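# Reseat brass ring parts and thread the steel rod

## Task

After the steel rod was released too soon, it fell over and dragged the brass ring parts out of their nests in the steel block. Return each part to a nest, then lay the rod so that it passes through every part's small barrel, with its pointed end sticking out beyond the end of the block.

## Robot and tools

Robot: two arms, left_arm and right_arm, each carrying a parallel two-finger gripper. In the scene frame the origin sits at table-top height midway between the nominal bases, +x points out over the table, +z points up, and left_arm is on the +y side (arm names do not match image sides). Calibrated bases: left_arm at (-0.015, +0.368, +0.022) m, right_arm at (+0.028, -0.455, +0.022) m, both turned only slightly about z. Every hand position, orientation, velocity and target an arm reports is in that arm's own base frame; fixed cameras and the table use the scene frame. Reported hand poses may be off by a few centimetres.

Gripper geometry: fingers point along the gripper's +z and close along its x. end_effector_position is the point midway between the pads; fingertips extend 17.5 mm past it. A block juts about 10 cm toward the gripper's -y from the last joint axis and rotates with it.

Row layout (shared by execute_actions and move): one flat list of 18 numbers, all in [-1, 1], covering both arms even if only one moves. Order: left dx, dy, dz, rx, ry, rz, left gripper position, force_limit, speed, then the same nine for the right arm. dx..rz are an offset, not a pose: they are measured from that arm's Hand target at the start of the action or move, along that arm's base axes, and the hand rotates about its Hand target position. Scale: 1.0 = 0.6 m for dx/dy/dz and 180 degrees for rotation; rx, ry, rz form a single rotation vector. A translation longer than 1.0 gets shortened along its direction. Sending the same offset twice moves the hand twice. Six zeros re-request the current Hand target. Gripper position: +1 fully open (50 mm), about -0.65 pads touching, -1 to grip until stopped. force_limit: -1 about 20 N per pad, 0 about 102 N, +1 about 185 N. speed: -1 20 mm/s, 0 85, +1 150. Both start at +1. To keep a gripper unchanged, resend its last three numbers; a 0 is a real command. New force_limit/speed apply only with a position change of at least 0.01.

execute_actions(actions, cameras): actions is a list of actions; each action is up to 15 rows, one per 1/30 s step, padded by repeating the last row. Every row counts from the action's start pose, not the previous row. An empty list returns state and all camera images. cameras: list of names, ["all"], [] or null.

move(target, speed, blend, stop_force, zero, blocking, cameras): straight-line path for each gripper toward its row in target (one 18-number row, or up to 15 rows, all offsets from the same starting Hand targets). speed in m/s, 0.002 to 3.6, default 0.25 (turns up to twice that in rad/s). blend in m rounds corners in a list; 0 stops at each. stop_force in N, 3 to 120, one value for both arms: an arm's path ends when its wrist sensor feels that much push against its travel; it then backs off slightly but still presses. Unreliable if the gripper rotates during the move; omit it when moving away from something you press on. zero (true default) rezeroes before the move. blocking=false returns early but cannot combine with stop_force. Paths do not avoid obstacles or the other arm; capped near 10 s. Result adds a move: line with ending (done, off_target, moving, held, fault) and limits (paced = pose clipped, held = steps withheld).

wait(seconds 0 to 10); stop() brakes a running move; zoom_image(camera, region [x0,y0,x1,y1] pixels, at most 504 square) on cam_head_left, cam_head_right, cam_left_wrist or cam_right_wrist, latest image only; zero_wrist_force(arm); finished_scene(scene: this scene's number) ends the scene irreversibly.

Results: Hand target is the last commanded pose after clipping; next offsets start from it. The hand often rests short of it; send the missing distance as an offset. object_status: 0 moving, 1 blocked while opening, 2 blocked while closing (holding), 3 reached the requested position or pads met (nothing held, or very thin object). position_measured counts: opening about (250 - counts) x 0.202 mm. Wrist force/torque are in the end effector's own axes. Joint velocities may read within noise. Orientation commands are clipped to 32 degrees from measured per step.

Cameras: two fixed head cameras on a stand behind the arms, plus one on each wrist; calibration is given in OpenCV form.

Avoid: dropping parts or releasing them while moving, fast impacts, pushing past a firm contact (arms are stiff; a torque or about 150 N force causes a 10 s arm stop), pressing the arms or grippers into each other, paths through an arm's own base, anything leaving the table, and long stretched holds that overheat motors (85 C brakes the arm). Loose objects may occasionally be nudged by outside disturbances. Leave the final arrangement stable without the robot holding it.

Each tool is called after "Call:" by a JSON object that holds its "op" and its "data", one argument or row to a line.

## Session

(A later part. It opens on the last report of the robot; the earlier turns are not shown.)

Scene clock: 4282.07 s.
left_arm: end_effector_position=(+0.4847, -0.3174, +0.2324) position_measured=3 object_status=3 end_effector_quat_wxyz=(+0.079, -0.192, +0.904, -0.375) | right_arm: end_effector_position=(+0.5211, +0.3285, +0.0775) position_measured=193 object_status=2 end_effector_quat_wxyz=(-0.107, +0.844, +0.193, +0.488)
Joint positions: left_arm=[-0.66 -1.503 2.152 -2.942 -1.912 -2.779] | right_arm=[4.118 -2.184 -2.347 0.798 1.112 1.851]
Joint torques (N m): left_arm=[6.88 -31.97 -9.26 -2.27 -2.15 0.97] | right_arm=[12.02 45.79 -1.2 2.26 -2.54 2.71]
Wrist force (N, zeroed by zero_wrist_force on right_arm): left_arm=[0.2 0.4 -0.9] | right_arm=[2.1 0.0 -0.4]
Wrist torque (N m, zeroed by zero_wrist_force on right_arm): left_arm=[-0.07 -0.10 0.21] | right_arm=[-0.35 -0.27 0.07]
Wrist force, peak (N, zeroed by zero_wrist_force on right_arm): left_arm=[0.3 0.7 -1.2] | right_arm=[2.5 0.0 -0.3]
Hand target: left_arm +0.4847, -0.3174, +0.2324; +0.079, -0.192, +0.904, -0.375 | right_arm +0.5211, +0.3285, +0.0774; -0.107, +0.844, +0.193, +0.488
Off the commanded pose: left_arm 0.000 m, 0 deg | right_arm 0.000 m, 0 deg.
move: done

Call:
{"op": "move", "data": {
  "target": [0,0,0,0,0,0,1,-1,-0.5, 0,0,-0.0005,0,0,0,-1,-0.6,-1],
  "speed": 0.02,
  "cameras": ["cam_right_wrist"]
}}

Call:
{"op": "zoom_image", "data": {
  "camera": "cam_right_wrist",
  "region": [410, 160, 560, 330]
}}

Call:
{"op": "execute_actions", "data": {
  "actions": [
    [[0,0,0,0,0,0,1,-1,-0.5, 0,0,0,0,0,0,-0.2375,-0.6,-1]]
  ],
  "cameras": ["cam_left_wrist","cam_right_wrist"]
}}

Call:
{"op": "zoom_image", "data": {
  "camera": "cam_right_wrist",
  "region": [410, 160, 560, 330]
}}

Call:
{"op": "zoom_image", "data": {
  "camera": "cam_left_wrist",
  "region": [445, 130, 505, 270]
}}

Scene clock: 4300.67 s.
left_arm: end_effector_position=(+0.4847, -0.3174, +0.2324) position_measured=3 object_status=3 end_effector_quat_wxyz=(+0.079, -0.192, +0.904, -0.375) | right_arm: end_effector_position=(+0.5211, +0.3285, +0.0771) position_measured=193 object_status=2 end_effector_quat_wxyz=(-0.107, +0.844, +0.193, +0.488)
Joint positions: left_arm=[-0.66 -1.503 2.152 -2.942 -1.912 -2.779] | right_arm=[4.118 -2.185 -2.347 0.799 1.112 1.851]
Joint torques (N m): left_arm=[7.12 -32.19 -9.7 -2.34 -2.23 0.97] | right_arm=[11.29 27.42 15.34 4.07 -2.47 2.84]
Wrist force (N, zeroed by zero_wrist_force on right_arm): left_arm=[0.2 0.7 -0.9] | right_arm=[2.1 0.1 -0.5]
Wrist torque (N m, zeroed by zero_wrist_force on right_arm): left_arm=[-0.03 -0.10 0.21] | right_arm=[-0.35 -0.24 0.08]
Wrist force, peak (N, zeroed by zero_wrist_force on right_arm): left_arm=[0.4 0.7 -1.1] | right_arm=[2.4 0.1 -0.3]
Hand target: left_arm +0.4847, -0.3174, +0.2324; +0.079, -0.192, +0.904, -0.375 | right_arm +0.5211, +0.3285, +0.0771; -0.107, +0.844, +0.193, +0.488
Off the commanded pose: left_arm 0.000 m, 0 deg | right_arm 0.000 m, 0 deg.
move: done
camera_calibration:
cam_right_wrist: T_world_to_cam=[[0.468944, 0.229569, 0.852871, -0.374025], [0.120151, -0.973235, 0.195903, 0.256335], [0.875017, 0.0106054, -0.483976, -0.290592], [0, 0, 0, 1]] pos_world=[0.398871, 0.338421, 0.128138]
Images, in order (width x height): cam_right_wrist 896x504.

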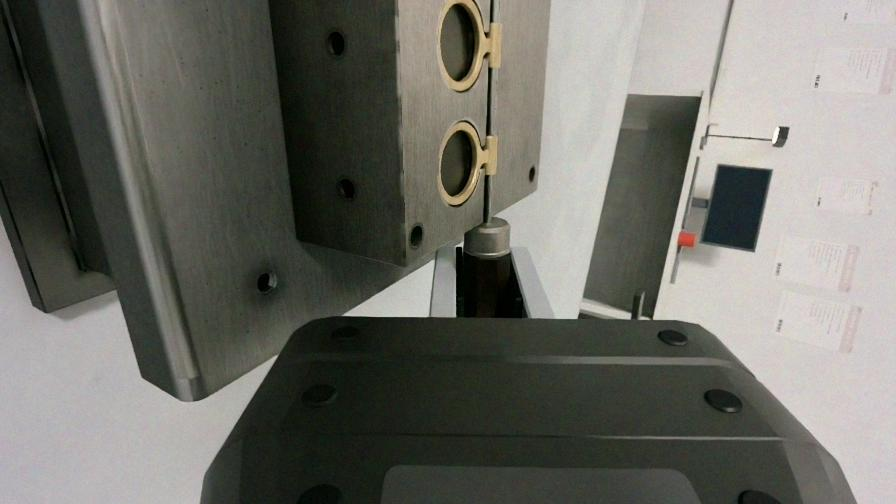

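Scaled by 2.965 from the camera's 896x504 image, which has a finer 1280x720 frame.

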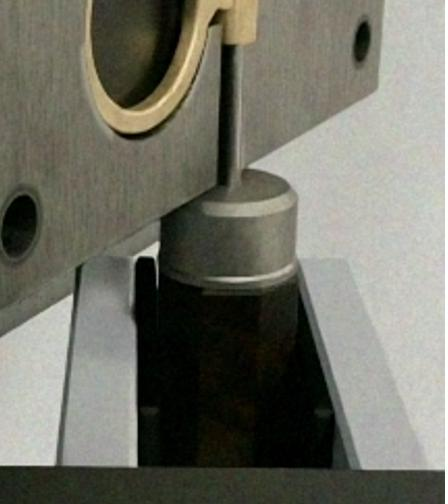

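Scene clock: 4301.37 s.
left_arm: end_effector_position=(+0.4847, -0.3174, +0.2324) position_measured=3 object_status=3 end_effector_quat_wxyz=(+0.079, -0.192, +0.904, -0.375) | right_arm: end_effector_position=(+0.5211, +0.3285, +0.0771) position_measured=188 object_status=3 end_effector_quat_wxyz=(-0.107, +0.844, +0.193, +0.488)
Joint positions: left_arm=[-0.66 -1.503 2.152 -2.942 -1.912 -2.779] | right_arm=[4.118 -2.185 -2.347 0.799 1.112 1.851]
Joint torques (N m): left_arm=[7.1 -32.74 -9.71 -2.21 -2.12 0.96] | right_arm=[11.38 29.68 17.32 3.35 -2.33 2.65]
Wrist force (N, zeroed by zero_wrist_force on right_arm): left_arm=[0.2 0.6 -1.0] | right_arm=[2.2 0.3 -0.4]
Wrist torque (N m, zeroed by zero_wrist_force on right_arm): left_arm=[-0.05 -0.10 0.21] | right_arm=[-0.33 -0.25 0.08]
Wrist force, peak (N, zeroed by zero_wrist_force on right_arm): left_arm=[0.3 0.6 -1.2] | right_arm=[2.6 0.2 -0.1]
Hand target: left_arm +0.4847, -0.3174, +0.2324; +0.079, -0.192, +0.904, -0.375 | right_arm +0.5211, +0.3285, +0.0771; -0.107, +0.844, +0.193, +0.488
Off the commanded pose: left_arm 0.000 m, 0 deg | right_arm 0.000 m, 0 deg.
camera_calibration:
cam_left_wrist: T_world_to_cam=[[-0.91406, -0.405563, -0.00359796, 0.323195], [-0.36424, 0.824762, -0.432547, 0.559375], [0.178393, -0.394064, -0.901604, 0.125838], [0, 0, 0, 1]] pos_world=[0.476718, -0.280687, 0.356575]
cam_right_wrist: T_world_to_cam=[[0.468955, 0.229486, 0.852888, -0.374003], [0.120111, -0.973254, 0.19583, 0.256367], [0.875017, 0.0106061, -0.483976, -0.290592], [0, 0, 0, 1]] pos_world=[0.398871, 0.338421, 0.128138]
Images, in order (width x height): cam_left_wrist 896x504, cam_right_wrist 896x504.

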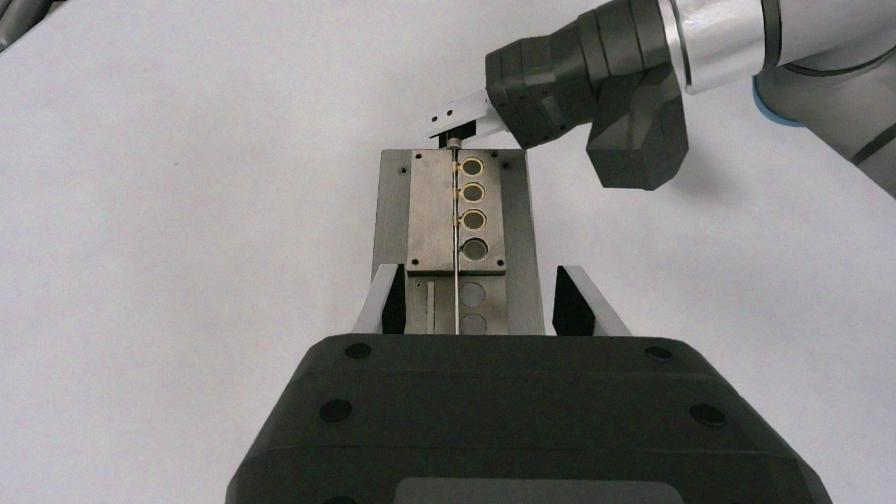

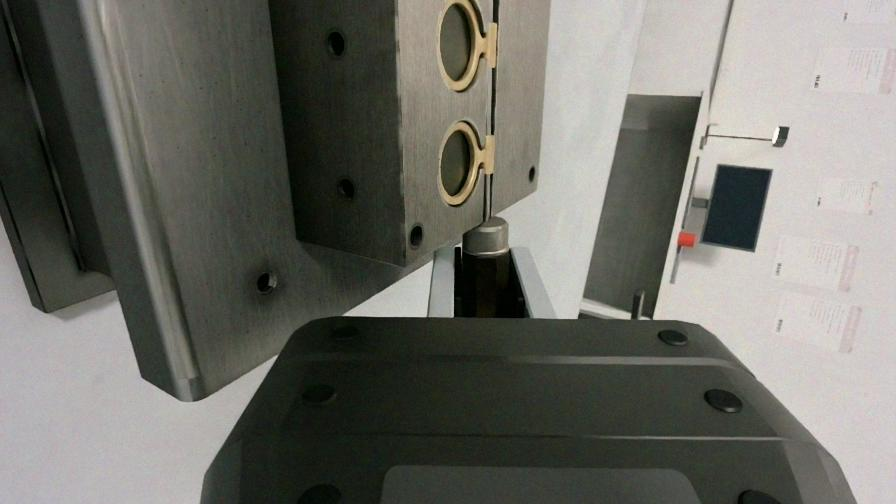

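Scaled by 2.965 from the camera's 896x504 image, which has a finer 1280x720 frame.

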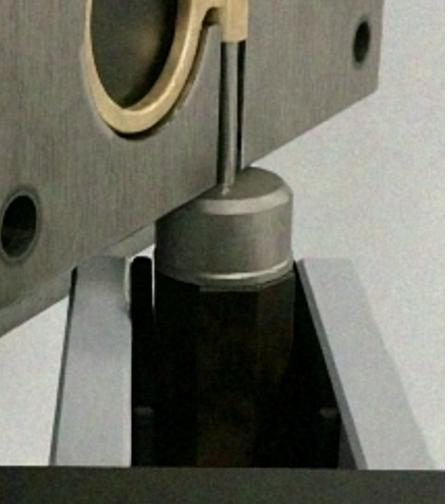

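Scaled by 3.600 from the camera's 896x504 image, which has a finer 1280x720 frame.

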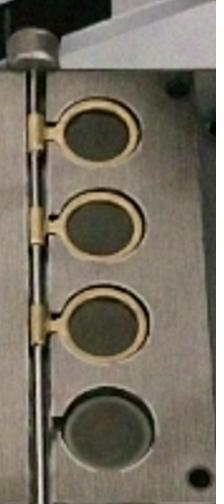

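Call:
{"op": "execute_actions", "data": {
  "actions": [
    [[0,0,0,0,0,0,1,-1,-0.5, 0,0,0,0,0,0,-0.2045,-0.6,-1]]
  ],
  "cameras": ["cam_left_wrist","cam_right_wrist"]
}}

Call:
{"op": "zoom_image", "data": {
  "camera": "cam_right_wrist",
  "region": [410, 160, 560, 330]
}}

Call:
{"op": "zoom_image", "data": {
  "camera": "cam_left_wrist",
  "region": [445, 130, 505, 270]
}}

Scene clock: 4333.37 s.
left_arm: end_effector_position=(+0.4847, -0.3174, +0.2324) position_measured=3 object_status=3 end_effector_quat_wxyz=(+0.079, -0.192, +0.904, -0.375) | right_arm: end_effector_position=(+0.5211, +0.3285, +0.0771) position_measured=183 object_status=3 end_effector_quat_wxyz=(-0.107, +0.844, +0.193, +0.488)
Joint positions: left_arm=[-0.66 -1.503 2.152 -2.942 -1.912 -2.779] | right_arm=[4.118 -2.185 -2.347 0.799 1.112 1.851]
Joint torques (N m): left_arm=[8.16 -31.85 -9.82 -2.19 -2.21 0.94] | right_arm=[12.13 40.27 17.2 2.63 -1.33 2.29]
Wrist force (N, zeroed by zero_wrist_force on right_arm): left_arm=[0.4 0.5 -0.8] | right_arm=[2.1 0.1 -0.4]
Wrist torque (N m, zeroed by zero_wrist_force on right_arm): left_arm=[-0.05 -0.12 0.21] | right_arm=[-0.35 -0.22 0.09]
Wrist force, peak (N, zeroed by zero_wrist_force on right_arm): left_arm=[0.4 0.7 -1.1] | right_arm=[2.5 0.1 -0.5]
Hand target: left_arm +0.4847, -0.3174, +0.2324; +0.079, -0.192, +0.904, -0.375 | right_arm +0.5211, +0.3285, +0.0771; -0.107, +0.844, +0.193, +0.488
Off the commanded pose: left_arm 0.000 m, 0 deg | right_arm 0.000 m, 0 deg.
camera_calibration:
cam_left_wrist: T_world_to_cam=[[-0.91406, -0.405563, -0.00359796, 0.323195], [-0.36424, 0.824762, -0.432547, 0.559375], [0.178393, -0.394064, -0.901604, 0.125838], [0, 0, 0, 1]] pos_world=[0.476718, -0.280687, 0.356575]
cam_right_wrist: T_world_to_cam=[[0.468955, 0.229486, 0.852888, -0.374003], [0.120111, -0.973254, 0.19583, 0.256367], [0.875017, 0.0106061, -0.483976, -0.290592], [0, 0, 0, 1]] pos_world=[0.398871, 0.338421, 0.128138]
Images, in order (width x height): cam_left_wrist 896x504, cam_right_wrist 896x504.

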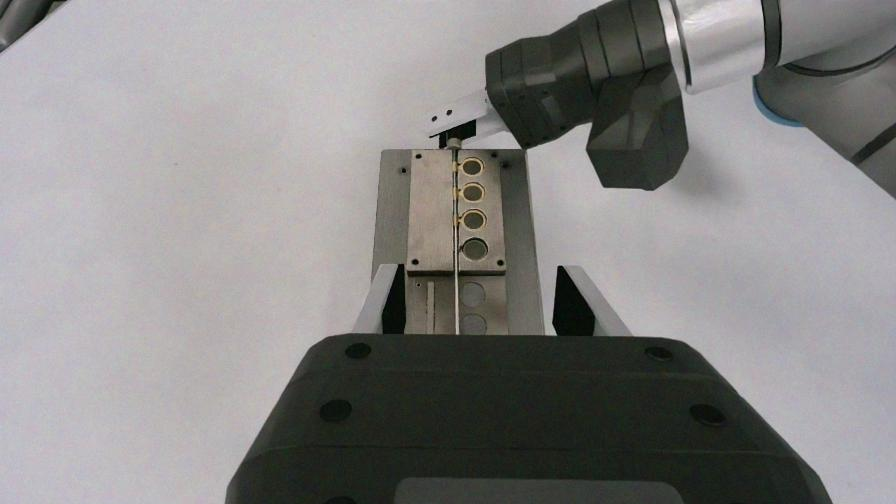

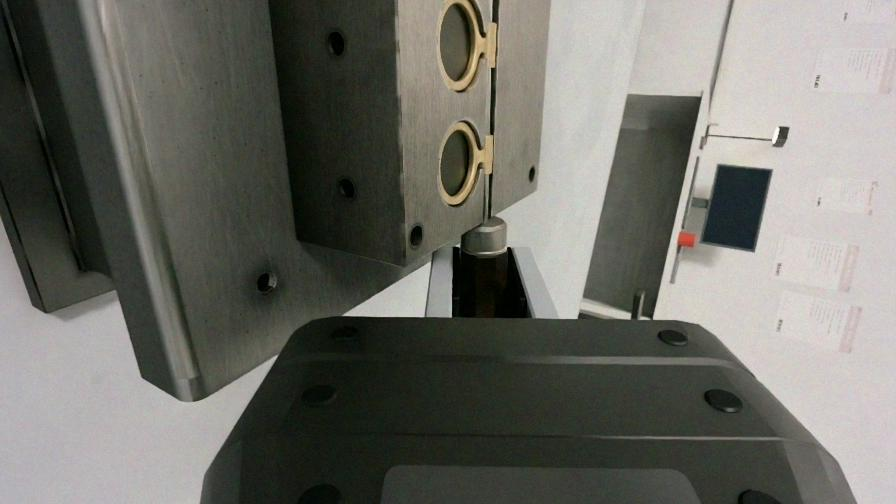

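Scaled by 2.965 from the camera's 896x504 image, which has a finer 1280x720 frame.

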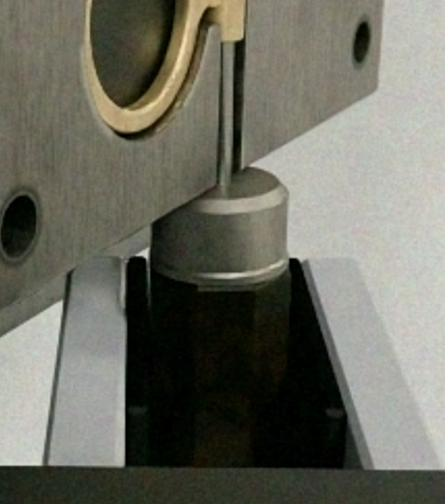

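Scaled by 3.600 from the camera's 896x504 image, which has a finer 1280x720 frame.

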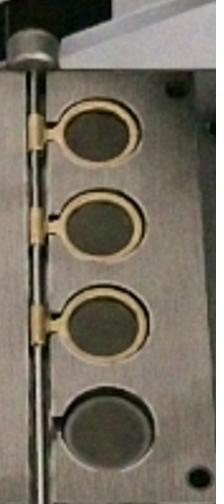

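Call:
{"op": "execute_actions", "data": {
  "actions": [
    [[0,0,0,0,0,0,1,-1,-0.5, 0,0,0,0,0,0,-0.1715,-0.6,-1]]
  ],
  "cameras": ["cam_left_wrist","cam_right_wrist"]
}}

Call:
{"op": "zoom_image", "data": {
  "camera": "cam_right_wrist",
  "region": [410, 160, 560, 330]
}}

Call:
{"op": "zoom_image", "data": {
  "camera": "cam_left_wrist",
  "region": [445, 130, 505, 270]
}}

Scene clock: 4349.07 s.
left_arm: end_effector_position=(+0.4847, -0.3174, +0.2324) position_measured=3 object_status=3 end_effector_quat_wxyz=(+0.079, -0.192, +0.904, -0.375) | right_arm: end_effector_position=(+0.5211, +0.3285, +0.0771) position_measured=178 object_status=3 end_effector_quat_wxyz=(-0.107, +0.844, +0.193, +0.488)
Joint positions: left_arm=[-0.66 -1.503 2.152 -2.942 -1.912 -2.779] | right_arm=[4.118 -2.185 -2.347 0.799 1.112 1.851]
Joint torques (N m): left_arm=[7.91 -32.21 -9.22 -2.28 -2.15 1.08] | right_arm=[12.11 43.58 16.45 2.71 -0.46 2.1]
Wrist force (N, zeroed by zero_wrist_force on right_arm): left_arm=[0.5 0.7 -0.8] | right_arm=[2.2 0.0 -0.3]
Wrist torque (N m, zeroed by zero_wrist_force on right_arm): left_arm=[-0.03 -0.15 0.21] | right_arm=[-0.36 -0.25 0.09]
Wrist force, peak (N, zeroed by zero_wrist_force on right_arm): left_arm=[0.3 0.5 -1.2] | right_arm=[2.7 0.2 -0.3]
Hand target: left_arm +0.4847, -0.3174, +0.2324; +0.079, -0.192, +0.904, -0.375 | right_arm +0.5211, +0.3285, +0.0771; -0.107, +0.844, +0.193, +0.488
Off the commanded pose: left_arm 0.000 m, 0 deg | right_arm 0.000 m, 0 deg.
camera_calibration:
cam_left_wrist: T_world_to_cam=[[-0.91406, -0.405563, -0.00359796, 0.323195], [-0.36424, 0.824762, -0.432547, 0.559375], [0.178393, -0.394064, -0.901604, 0.125838], [0, 0, 0, 1]] pos_world=[0.476718, -0.280687, 0.356575]
cam_right_wrist: T_world_to_cam=[[0.468955, 0.229486, 0.852888, -0.374003], [0.120111, -0.973254, 0.19583, 0.256367], [0.875017, 0.0106061, -0.483976, -0.290592], [0, 0, 0, 1]] pos_world=[0.398871, 0.338421, 0.128138]
Images, in order (width x height): cam_left_wrist 896x504, cam_right_wrist 896x504.

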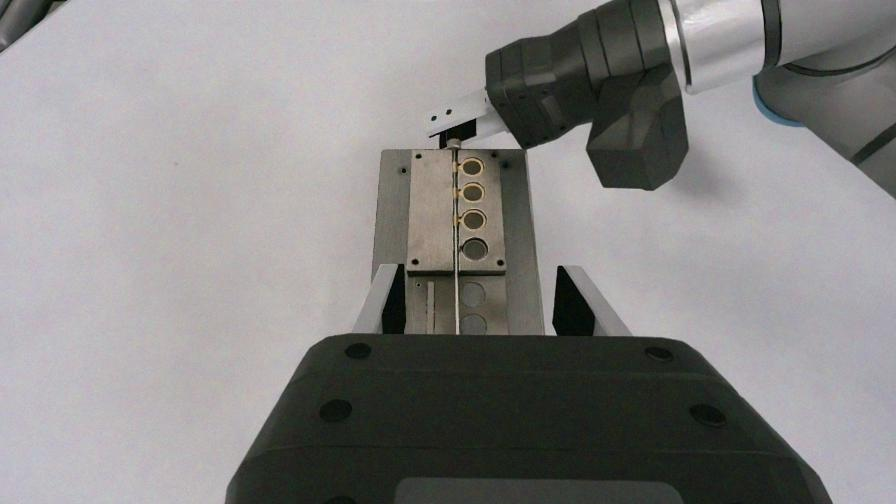

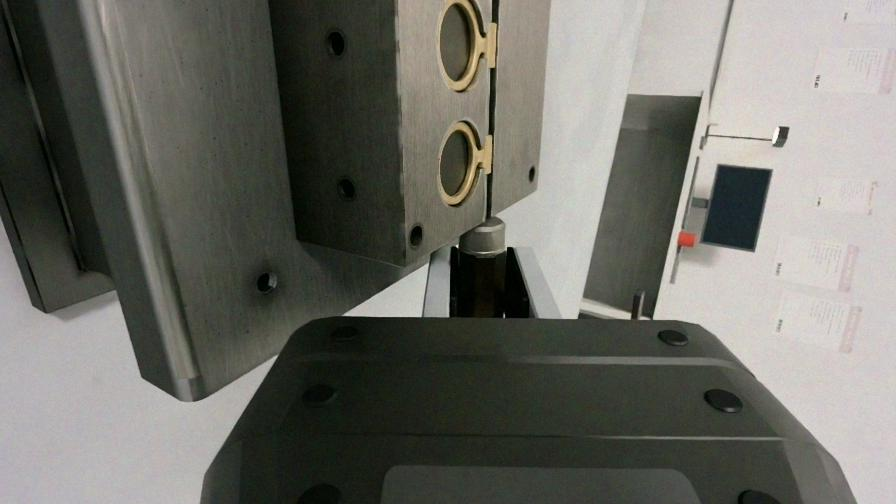

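Scaled by 2.965 from the camera's 896x504 image, which has a finer 1280x720 frame.

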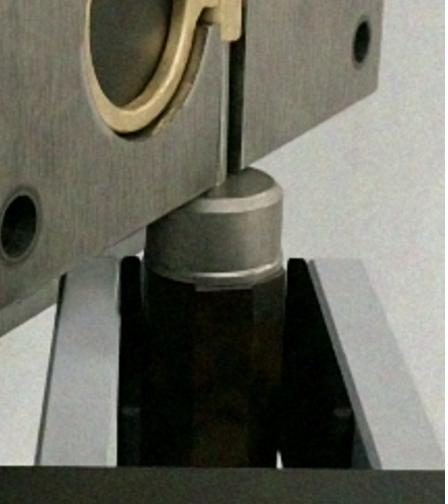

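Scaled by 3.600 from the camera's 896x504 image, which has a finer 1280x720 frame.

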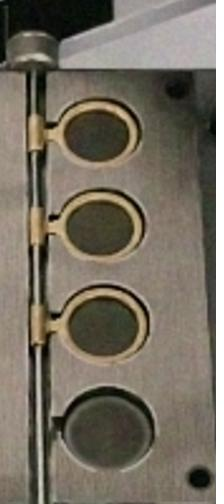

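Call:
{"op": "zoom_image", "data": {
  "camera": "cam_right_wrist",
  "region": [420, 0, 520, 120]
}}

Call:
{"op": "execute_actions", "data": {
  "actions": [
    [[0,0,0,0,0,0,1,-1,-0.5, 0,0,0,0,0,0,-0.1385,-0.6,-1]]
  ],
  "cameras": ["cam_left_wrist","cam_right_wrist"]
}}

Call:
{"op": "zoom_image", "data": {
  "camera": "cam_right_wrist",
  "region": [410, 160, 560, 330]
}}

Call:
{"op": "zoom_image", "data": {
  "camera": "cam_right_wrist",
  "region": [420, 0, 520, 120]
}}

Call:
{"op": "zoom_image", "data": {
  "camera": "cam_left_wrist",
  "region": [445, 130, 505, 270]
}}

Scaled by 4.200 from the camera's 896x504 image, which has a finer 1280x720 frame.

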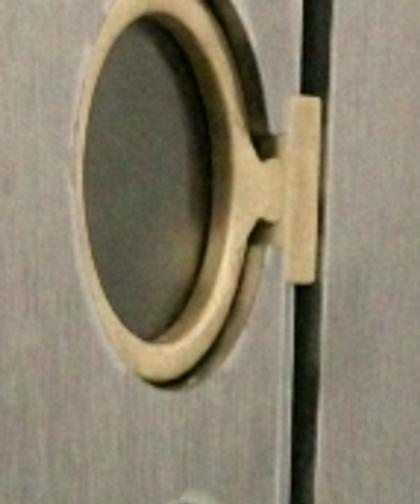

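Scene clock: 4416.83 s.
left_arm: end_effector_position=(+0.4847, -0.3174, +0.2324) position_measured=3 object_status=3 end_effector_quat_wxyz=(+0.079, -0.192, +0.904, -0.375) | right_arm: end_effector_position=(+0.5211, +0.3285, +0.0771) position_measured=173 object_status=3 end_effector_quat_wxyz=(-0.107, +0.844, +0.193, +0.488)
Joint positions: left_arm=[-0.66 -1.503 2.152 -2.942 -1.912 -2.779] | right_arm=[4.118 -2.185 -2.347 0.799 1.112 1.851]
Joint torques (N m): left_arm=[8.63 -32.04 -9.84 -2.35 -2.11 0.94] | right_arm=[11.3 43.47 16.41 2.63 0.52 1.93]
Wrist force (N, zeroed by zero_wrist_force on right_arm): left_arm=[0.3 0.4 -0.9] | right_arm=[2.3 0.3 -0.4]
Wrist torque (N m, zeroed by zero_wrist_force on right_arm): left_arm=[-0.08 -0.11 0.21] | right_arm=[-0.32 -0.26 0.09]
Wrist force, peak (N, zeroed by zero_wrist_force on right_arm): left_arm=[0.4 0.8 -1.2] | right_arm=[2.6 0.3 -0.3]
Hand target: left_arm +0.4847, -0.3174, +0.2324; +0.079, -0.192, +0.904, -0.375 | right_arm +0.5211, +0.3285, +0.0771; -0.107, +0.844, +0.193, +0.488
Off the commanded pose: left_arm 0.000 m, 0 deg | right_arm 0.000 m, 0 deg.
camera_calibration:
cam_left_wrist: T_world_to_cam=[[-0.91406, -0.405563, -0.00359796, 0.323195], [-0.36424, 0.824762, -0.432547, 0.559375], [0.178393, -0.394064, -0.901604, 0.125838], [0, 0, 0, 1]] pos_world=[0.476718, -0.280687, 0.356575]
cam_right_wrist: T_world_to_cam=[[0.468955, 0.229486, 0.852888, -0.374003], [0.120111, -0.973254, 0.19583, 0.256367], [0.875017, 0.0106061, -0.483976, -0.290592], [0, 0, 0, 1]] pos_world=[0.398871, 0.338421, 0.128138]
Images, in order (width x height): cam_left_wrist 896x504, cam_right_wrist 896x504.

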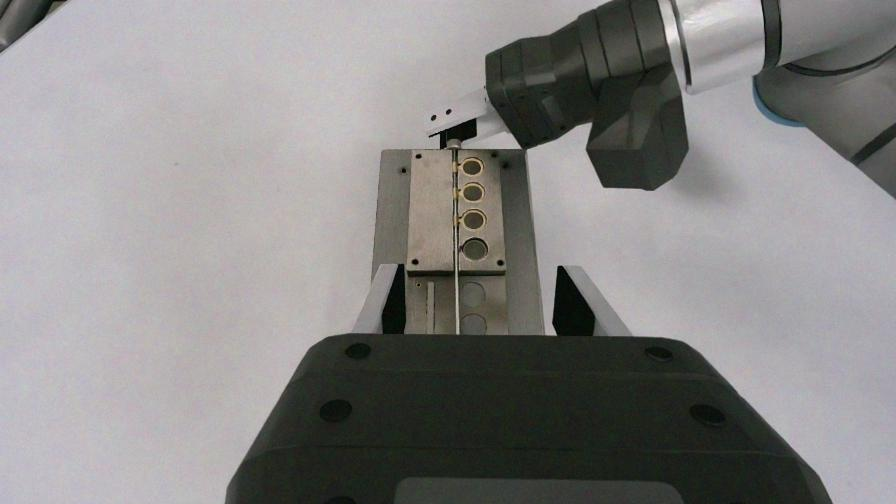

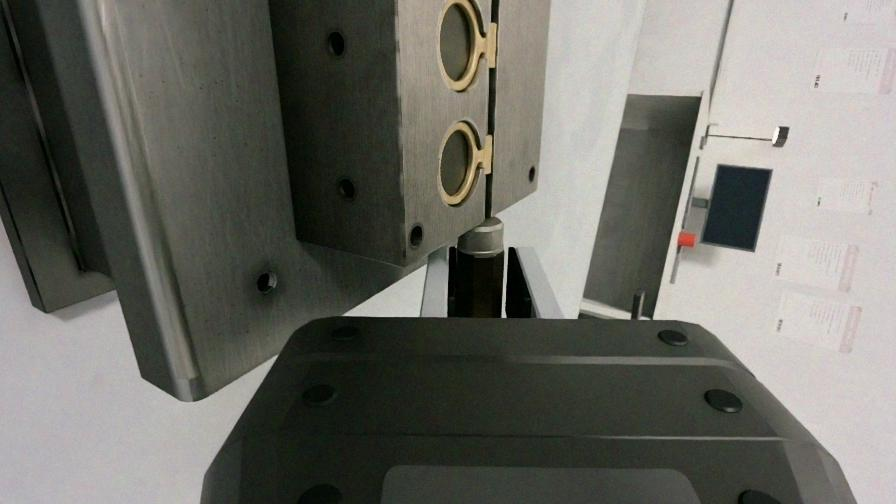

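Scaled by 2.965 from the camera's 896x504 image, which has a finer 1280x720 frame.

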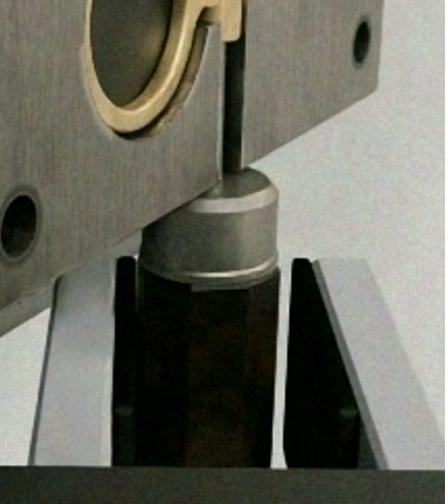

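Scaled by 4.200 from the camera's 896x504 image, which has a finer 1280x720 frame.

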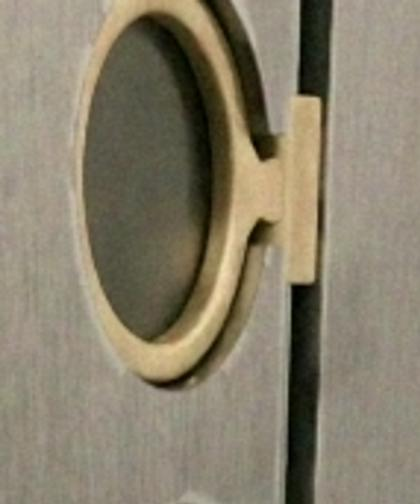

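Scaled by 3.600 from the camera's 896x504 image, which has a finer 1280x720 frame.

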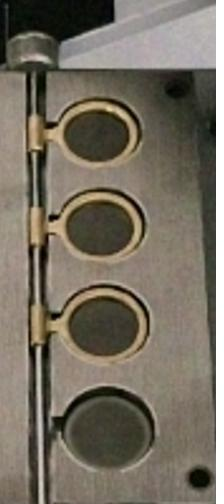

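Call:
{"op": "execute_actions", "data": {
  "actions": [
    [[0,0,0,0,0,0,1,-1,-0.5, 0,0,0,0,0,0,-0.1055,-0.6,-1]]
  ],
  "cameras": ["cam_left_wrist","cam_right_wrist"]
}}

Call:
{"op": "zoom_image", "data": {
  "camera": "cam_right_wrist",
  "region": [410, 160, 560, 330]
}}

Call:
{"op": "zoom_image", "data": {
  "camera": "cam_right_wrist",
  "region": [420, 0, 520, 120]
}}

Scene clock: 4449.07 s.
left_arm: end_effector_position=(+0.4847, -0.3174, +0.2324) position_measured=3 object_status=3 end_effector_quat_wxyz=(+0.079, -0.192, +0.904, -0.375) | right_arm: end_effector_position=(+0.5211, +0.3285, +0.0771) position_measured=168 object_status=3 end_effector_quat_wxyz=(-0.107, +0.844, +0.193, +0.488)
Joint positions: left_arm=[-0.66 -1.503 2.152 -2.942 -1.912 -2.779] | right_arm=[4.118 -2.185 -2.347 0.799 1.112 1.851]
Joint torques (N m): left_arm=[9.51 -32.06 -9.62 -2.29 -2.16 0.89] | right_arm=[11.76 43.52 15.87 2.63 0.58 1.51]
Wrist force (N, zeroed by zero_wrist_force on right_arm): left_arm=[0.2 0.4 -0.8] | right_arm=[2.2 0.4 -0.4]
Wrist torque (N m, zeroed by zero_wrist_force on right_arm): left_arm=[-0.08 -0.09 0.21] | right_arm=[-0.30 -0.24 0.09]
Wrist force, peak (N, zeroed by zero_wrist_force on right_arm): left_arm=[0.3 0.8 -1.0] | right_arm=[2.7 0.0 -0.2]
Hand target: left_arm +0.4847, -0.3174, +0.2324; +0.079, -0.192, +0.904, -0.375 | right_arm +0.5211, +0.3285, +0.0771; -0.107, +0.844, +0.193, +0.488
Off the commanded pose: left_arm 0.000 m, 0 deg | right_arm 0.000 m, 0 deg.
camera_calibration:
cam_left_wrist: T_world_to_cam=[[-0.91406, -0.405563, -0.00359796, 0.323195], [-0.36424, 0.824762, -0.432547, 0.559375], [0.178393, -0.394064, -0.901604, 0.125838], [0, 0, 0, 1]] pos_world=[0.476718, -0.280687, 0.356575]
cam_right_wrist: T_world_to_cam=[[0.468955, 0.229486, 0.852888, -0.374003], [0.120111, -0.973254, 0.19583, 0.256367], [0.875017, 0.0106061, -0.483976, -0.290592], [0, 0, 0, 1]] pos_world=[0.398871, 0.338421, 0.128138]
Images, in order (width x height): cam_left_wrist 896x504, cam_right_wrist 896x504.

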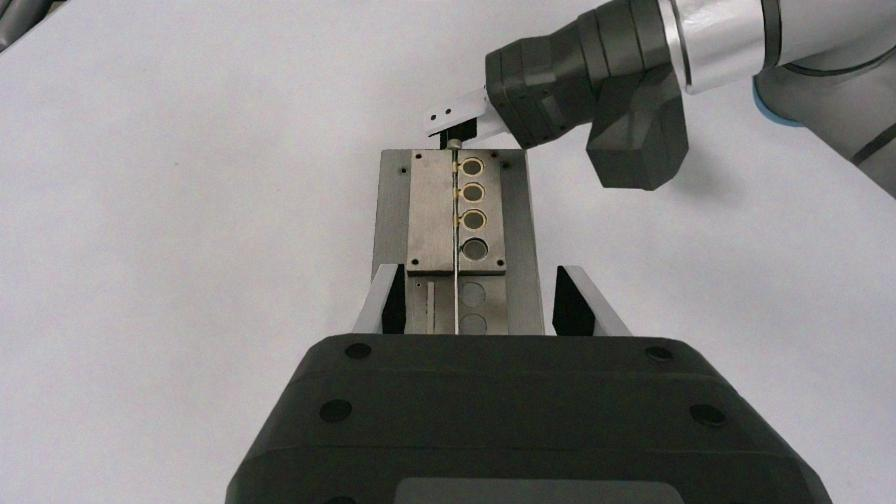

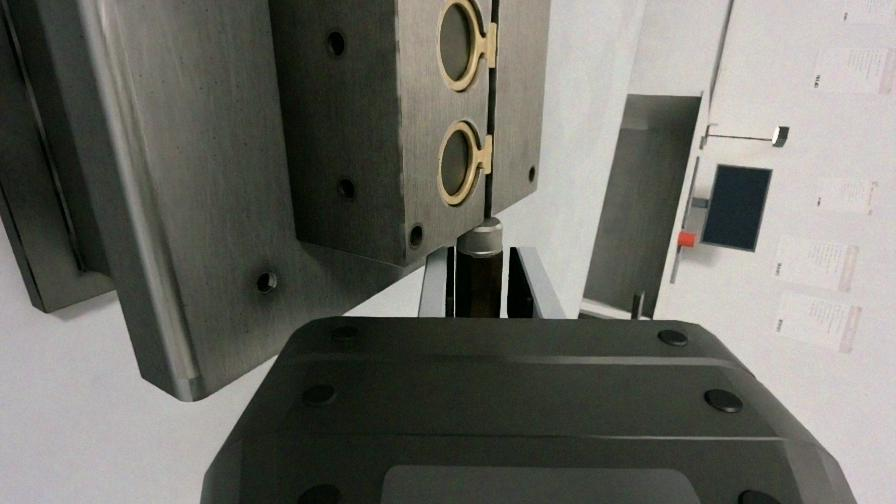

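Scaled by 2.965 from the camera's 896x504 image, which has a finer 1280x720 frame.

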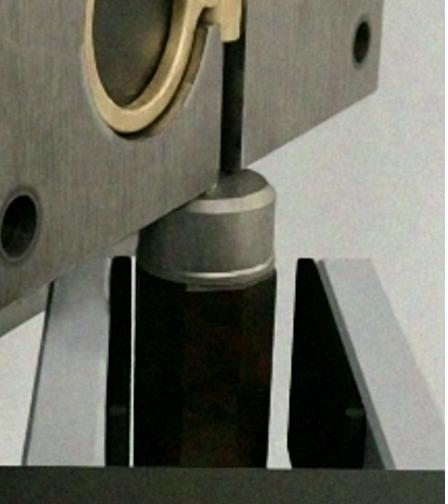

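Scaled by 4.200 from the camera's 896x504 image, which has a finer 1280x720 frame.

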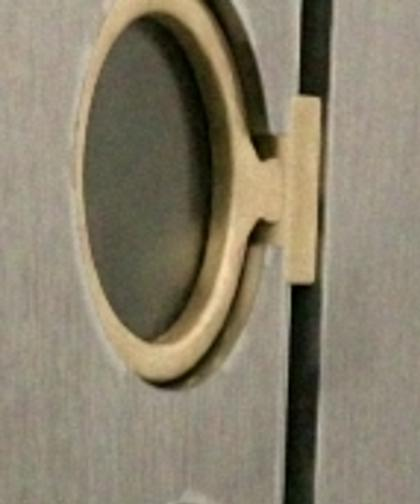

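Call:
{"op": "execute_actions", "data": {
  "actions": [
    [[0,0,0,0,0,0,1,-1,-0.5, 0,0,0,0,0,0,-0.0725,-0.6,-1]]
  ],
  "cameras": ["cam_left_wrist","cam_right_wrist"]
}}

Call:
{"op": "zoom_image", "data": {
  "camera": "cam_right_wrist",
  "region": [410, 160, 560, 330]
}}

Call:
{"op": "zoom_image", "data": {
  "camera": "cam_right_wrist",
  "region": [420, 0, 520, 120]
}}

Call:
{"op": "zoom_image", "data": {
  "camera": "cam_left_wrist",
  "region": [445, 130, 505, 270]
}}

Scene clock: 4461.23 s.
left_arm: end_effector_position=(+0.4847, -0.3174, +0.2324) position_measured=3 object_status=3 end_effector_quat_wxyz=(+0.079, -0.192, +0.904, -0.375) | right_arm: end_effector_position=(+0.5211, +0.3285, +0.0771) position_measured=164 object_status=3 end_effector_quat_wxyz=(-0.107, +0.844, +0.193, +0.488)
Joint positions: left_arm=[-0.66 -1.503 2.152 -2.942 -1.912 -2.779] | right_arm=[4.118 -2.185 -2.347 0.799 1.112 1.851]
Joint torques (N m): left_arm=[9.75 -32.07 -9.47 -2.24 -2.14 1.05] | right_arm=[11.77 44.27 14.51 2.65 0.46 1.4]
Wrist force (N, zeroed by zero_wrist_force on right_arm): left_arm=[0.3 0.7 -1.0] | right_arm=[2.6 0.1 -0.2]
Wrist torque (N m, zeroed by zero_wrist_force on right_arm): left_arm=[-0.03 -0.11 0.22] | right_arm=[-0.35 -0.29 0.09]
Wrist force, peak (N, zeroed by zero_wrist_force on right_arm): left_arm=[0.5 0.7 -1.0] | right_arm=[2.8 0.2 -0.4]
Hand target: left_arm +0.4847, -0.3174, +0.2324; +0.079, -0.192, +0.904, -0.375 | right_arm +0.5211, +0.3285, +0.0771; -0.107, +0.844, +0.193, +0.488
Off the commanded pose: left_arm 0.000 m, 0 deg | right_arm 0.000 m, 0 deg.
camera_calibration:
cam_left_wrist: T_world_to_cam=[[-0.91406, -0.405563, -0.00359796, 0.323195], [-0.36424, 0.824762, -0.432547, 0.559375], [0.178393, -0.394064, -0.901604, 0.125838], [0, 0, 0, 1]] pos_world=[0.476718, -0.280687, 0.356575]
cam_right_wrist: T_world_to_cam=[[0.468955, 0.229486, 0.852888, -0.374003], [0.120111, -0.973254, 0.19583, 0.256367], [0.875017, 0.0106061, -0.483976, -0.290592], [0, 0, 0, 1]] pos_world=[0.398871, 0.338421, 0.128138]
Images, in order (width x height): cam_left_wrist 896x504, cam_right_wrist 896x504.

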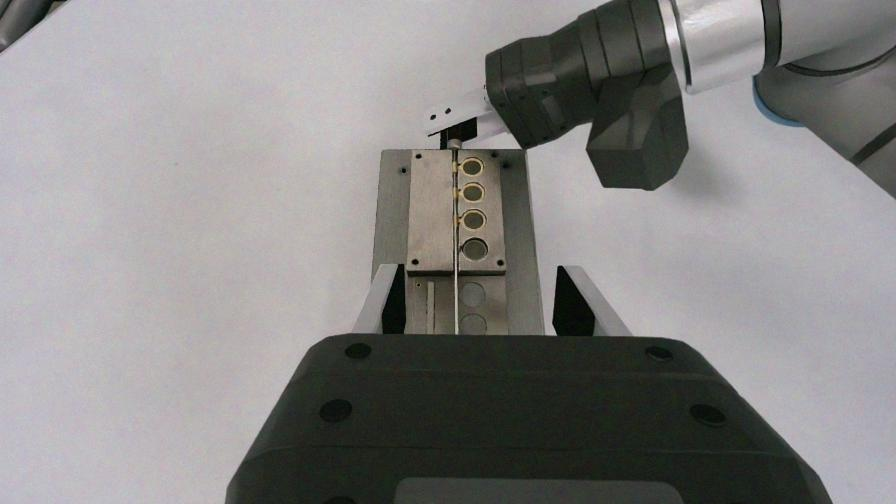

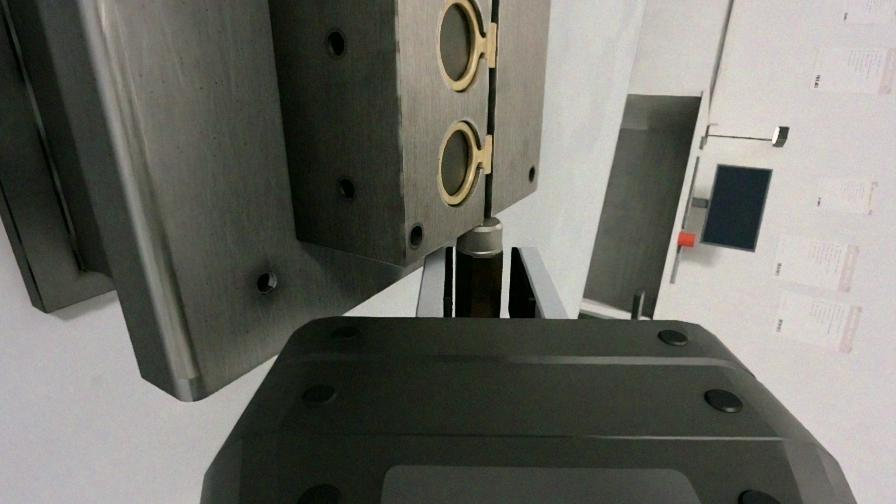

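Scaled by 2.965 from the camera's 896x504 image, which has a finer 1280x720 frame.

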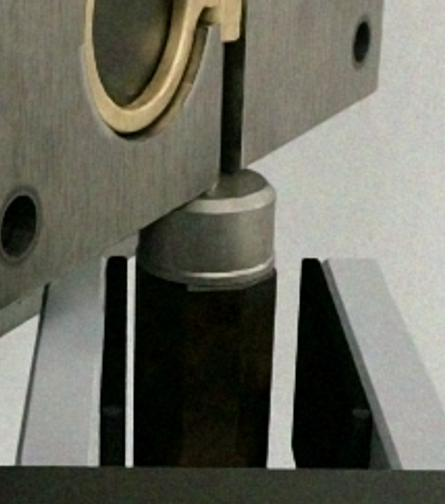

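Scaled by 4.200 from the camera's 896x504 image, which has a finer 1280x720 frame.

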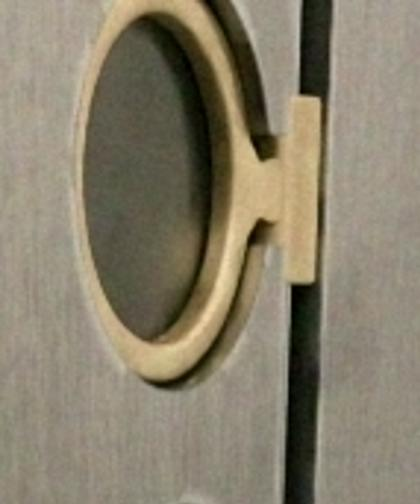

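Scaled by 3.600 from the camera's 896x504 image, which has a finer 1280x720 frame.

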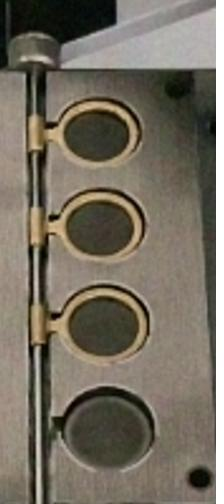

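Call:
{"op": "execute_actions", "data": {
  "actions": [
    [[0,0,0,0,0,0,1,-1,-0.5, 0,0,0,0,0,0,0.142,-0.6,-1]]
  ],
  "cameras": ["cam_left_wrist","cam_right_wrist"]
}}

Call:
{"op": "zoom_image", "data": {
  "camera": "cam_right_wrist",
  "region": [390, 120, 590, 330]
}}

Scene clock: 4477.17 s.
left_arm: end_effector_position=(+0.4847, -0.3174, +0.2324) position_measured=3 object_status=3 end_effector_quat_wxyz=(+0.079, -0.192, +0.904, -0.375) | right_arm: end_effector_position=(+0.5211, +0.3285, +0.0771) position_measured=131 object_status=3 end_effector_quat_wxyz=(-0.107, +0.844, +0.193, +0.488)
Joint positions: left_arm=[-0.66 -1.503 2.152 -2.942 -1.912 -2.779] | right_arm=[4.118 -2.185 -2.347 0.799 1.112 1.851]
Joint torques (N m): left_arm=[9.64 -32.23 -9.9 -2.23 -2.2 0.78] | right_arm=[12.58 44.44 14.75 2.68 0.52 0.93]
Wrist force (N, zeroed by zero_wrist_force on right_arm): left_arm=[0.2 0.7 -0.7] | right_arm=[2.5 0.1 -0.3]
Wrist torque (N m, zeroed by zero_wrist_force on right_arm): left_arm=[-0.03 -0.09 0.21] | right_arm=[-0.34 -0.28 0.09]
Wrist force, peak (N, zeroed by zero_wrist_force on right_arm): left_arm=[0.4 0.8 -1.0] | right_arm=[2.8 0.2 -0.5]
Hand target: left_arm +0.4847, -0.3174, +0.2324; +0.079, -0.192, +0.904, -0.375 | right_arm +0.5211, +0.3285, +0.0771; -0.107, +0.844, +0.193, +0.488
Off the commanded pose: left_arm 0.000 m, 0 deg | right_arm 0.000 m, 0 deg.
camera_calibration:
cam_left_wrist: T_world_to_cam=[[-0.91406, -0.405563, -0.00359796, 0.323195], [-0.36424, 0.824762, -0.432547, 0.559375], [0.178393, -0.394064, -0.901604, 0.125838], [0, 0, 0, 1]] pos_world=[0.476718, -0.280687, 0.356575]
cam_right_wrist: T_world_to_cam=[[0.468955, 0.229486, 0.852888, -0.374003], [0.120111, -0.973254, 0.19583, 0.256367], [0.875017, 0.0106061, -0.483976, -0.290592], [0, 0, 0, 1]] pos_world=[0.398871, 0.338421, 0.128138]
Images, in order (width x height): cam_left_wrist 896x504, cam_right_wrist 896x504.

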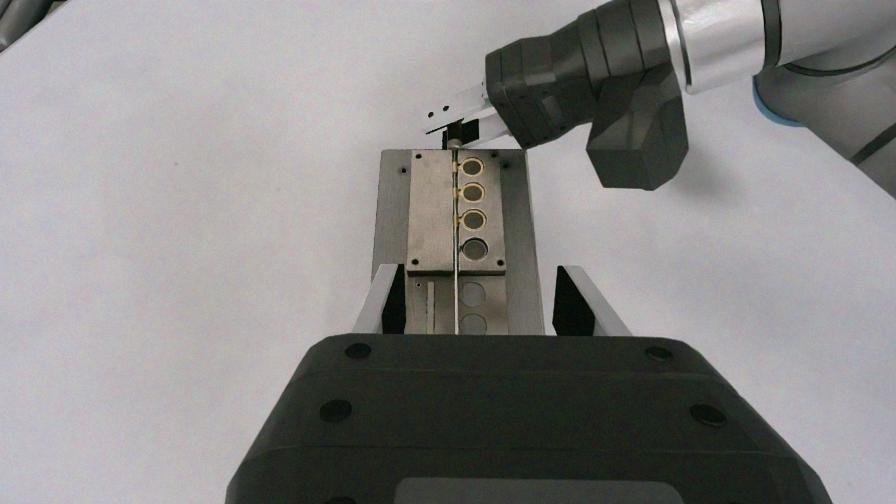

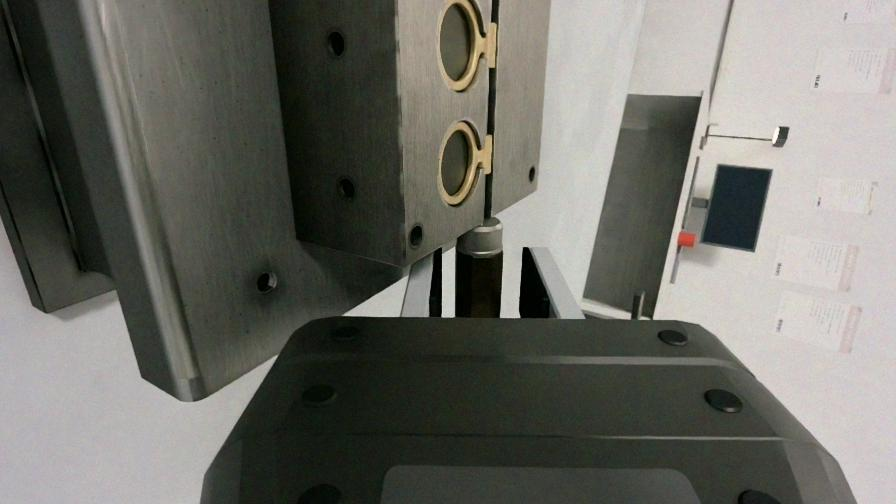

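Scaled by 2.400 from the camera's 896x504 image, which has a finer 1280x720 frame.

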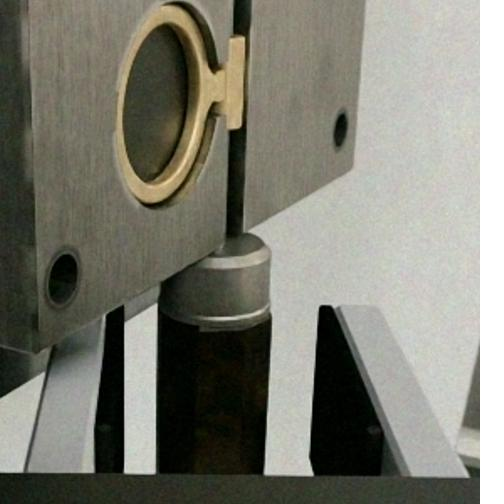

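Call:
{"op": "zoom_image", "data": {
  "camera": "cam_right_wrist",
  "region": [425, 110, 505, 220]
}}

Call:
{"op": "zoom_image", "data": {
  "camera": "cam_right_wrist",
  "region": [425, 0, 505, 110]
}}

Scaled by 4.582 from the camera's 896x504 image, which has a finer 1280x720 frame.

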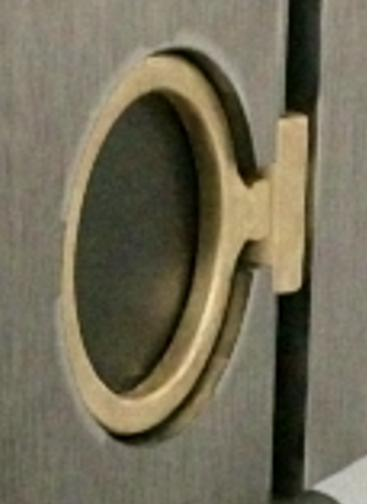

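Scaled by 4.582 from the camera's 896x504 image, which has a finer 1280x720 frame.

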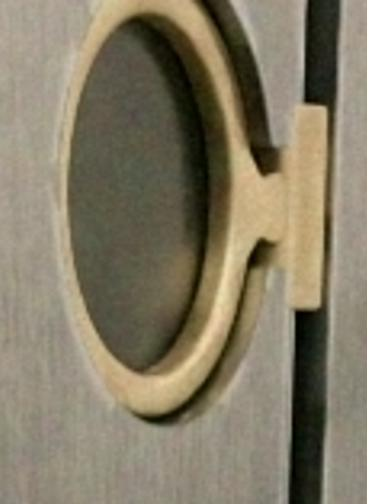

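Call:
{"op": "move", "data": {
  "target": [
    [0,0,0,0,0,0,1,-1,-0.5, -0.0648,-0.03177,0.0417,0,0,0,0.142,-0.6,-1],
    [0,0,0,0,0,0,1,-1,-0.5, -0.1296,-0.06354,0.0833,0,0,0,0.142,-0.6,-1]
  ],
  "speed": 0.05,
  "cameras": ["cam_left_wrist","cam_right_wrist"]
}}

Call:
{"op": "zoom_image", "data": {
  "camera": "cam_left_wrist",
  "region": [445, 130, 505, 270]
}}

Scene clock: 4682.93 s.
left_arm: end_effector_position=(+0.4847, -0.3174, +0.2324) position_measured=3 object_status=3 end_effector_quat_wxyz=(+0.079, -0.192, +0.904, -0.375) | right_arm: end_effector_position=(+0.4433, +0.2904, +0.1271) position_measured=131 object_status=3 end_effector_quat_wxyz=(-0.107, +0.844, +0.193, +0.488)
Joint positions: left_arm=[-0.66 -1.503 2.152 -2.942 -1.912 -2.779] | right_arm=[4.268 -1.92 -2.602 0.739 0.99 1.951]
Joint torques (N m): left_arm=[11 -31.59 -9.22 -2.32 -2.22 0.97] | right_arm=[-11.85 14.77 16.79 4.39 0.86 -3.15]
Wrist force (N, zeroed by zero_wrist_force on right_arm): left_arm=[0.4 0.5 -0.9] | right_arm=[1.7 0.5 -0.6]
Wrist torque (N m, zeroed by zero_wrist_force on right_arm): left_arm=[-0.06 -0.13 0.21] | right_arm=[-0.23 -0.17 -0.10]
Wrist force, peak (N, zeroed by zero_wrist_force on right_arm): left_arm=[0.5 0.8 -1.0] | right_arm=[2.4 0.6 -1.3]
Hand target: left_arm +0.4847, -0.3174, +0.2324; +0.079, -0.192, +0.904, -0.375 | right_arm +0.4434, +0.2904, +0.1271; -0.107, +0.844, +0.193, +0.488
Off the commanded pose: left_arm 0.000 m, 0 deg | right_arm 0.000 m, 0 deg.
move: done
camera_calibration:
cam_left_wrist: T_world_to_cam=[[-0.91406, -0.405563, -0.00359796, 0.323195], [-0.36424, 0.824762, -0.432547, 0.559375], [0.178393, -0.394064, -0.901604, 0.125838], [0, 0, 0, 1]] pos_world=[0.476718, -0.280687, 0.356575]
cam_right_wrist: T_world_to_cam=[[0.469023, 0.229382, 0.852878, -0.371408], [0.120164, -0.973278, 0.195682, 0.218856], [0.874973, 0.010706, -0.484053, -0.197915], [0, 0, 0, 1]] pos_world=[0.321071, 0.300321, 0.178138]
Images, in order (width x height): cam_left_wrist 896x504, cam_right_wrist 896x504.

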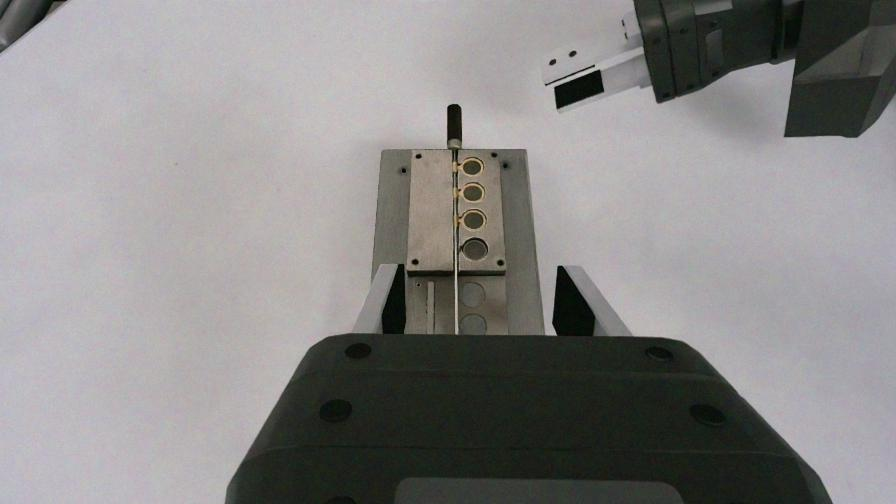

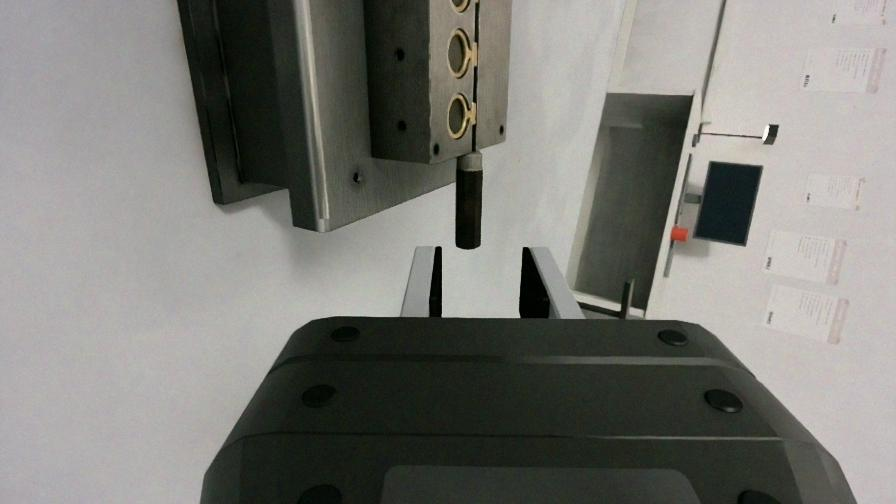

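Scaled by 3.600 from the camera's 896x504 image, which has a finer 1280x720 frame.

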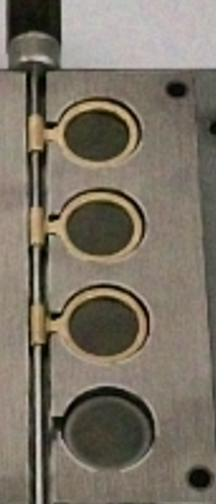

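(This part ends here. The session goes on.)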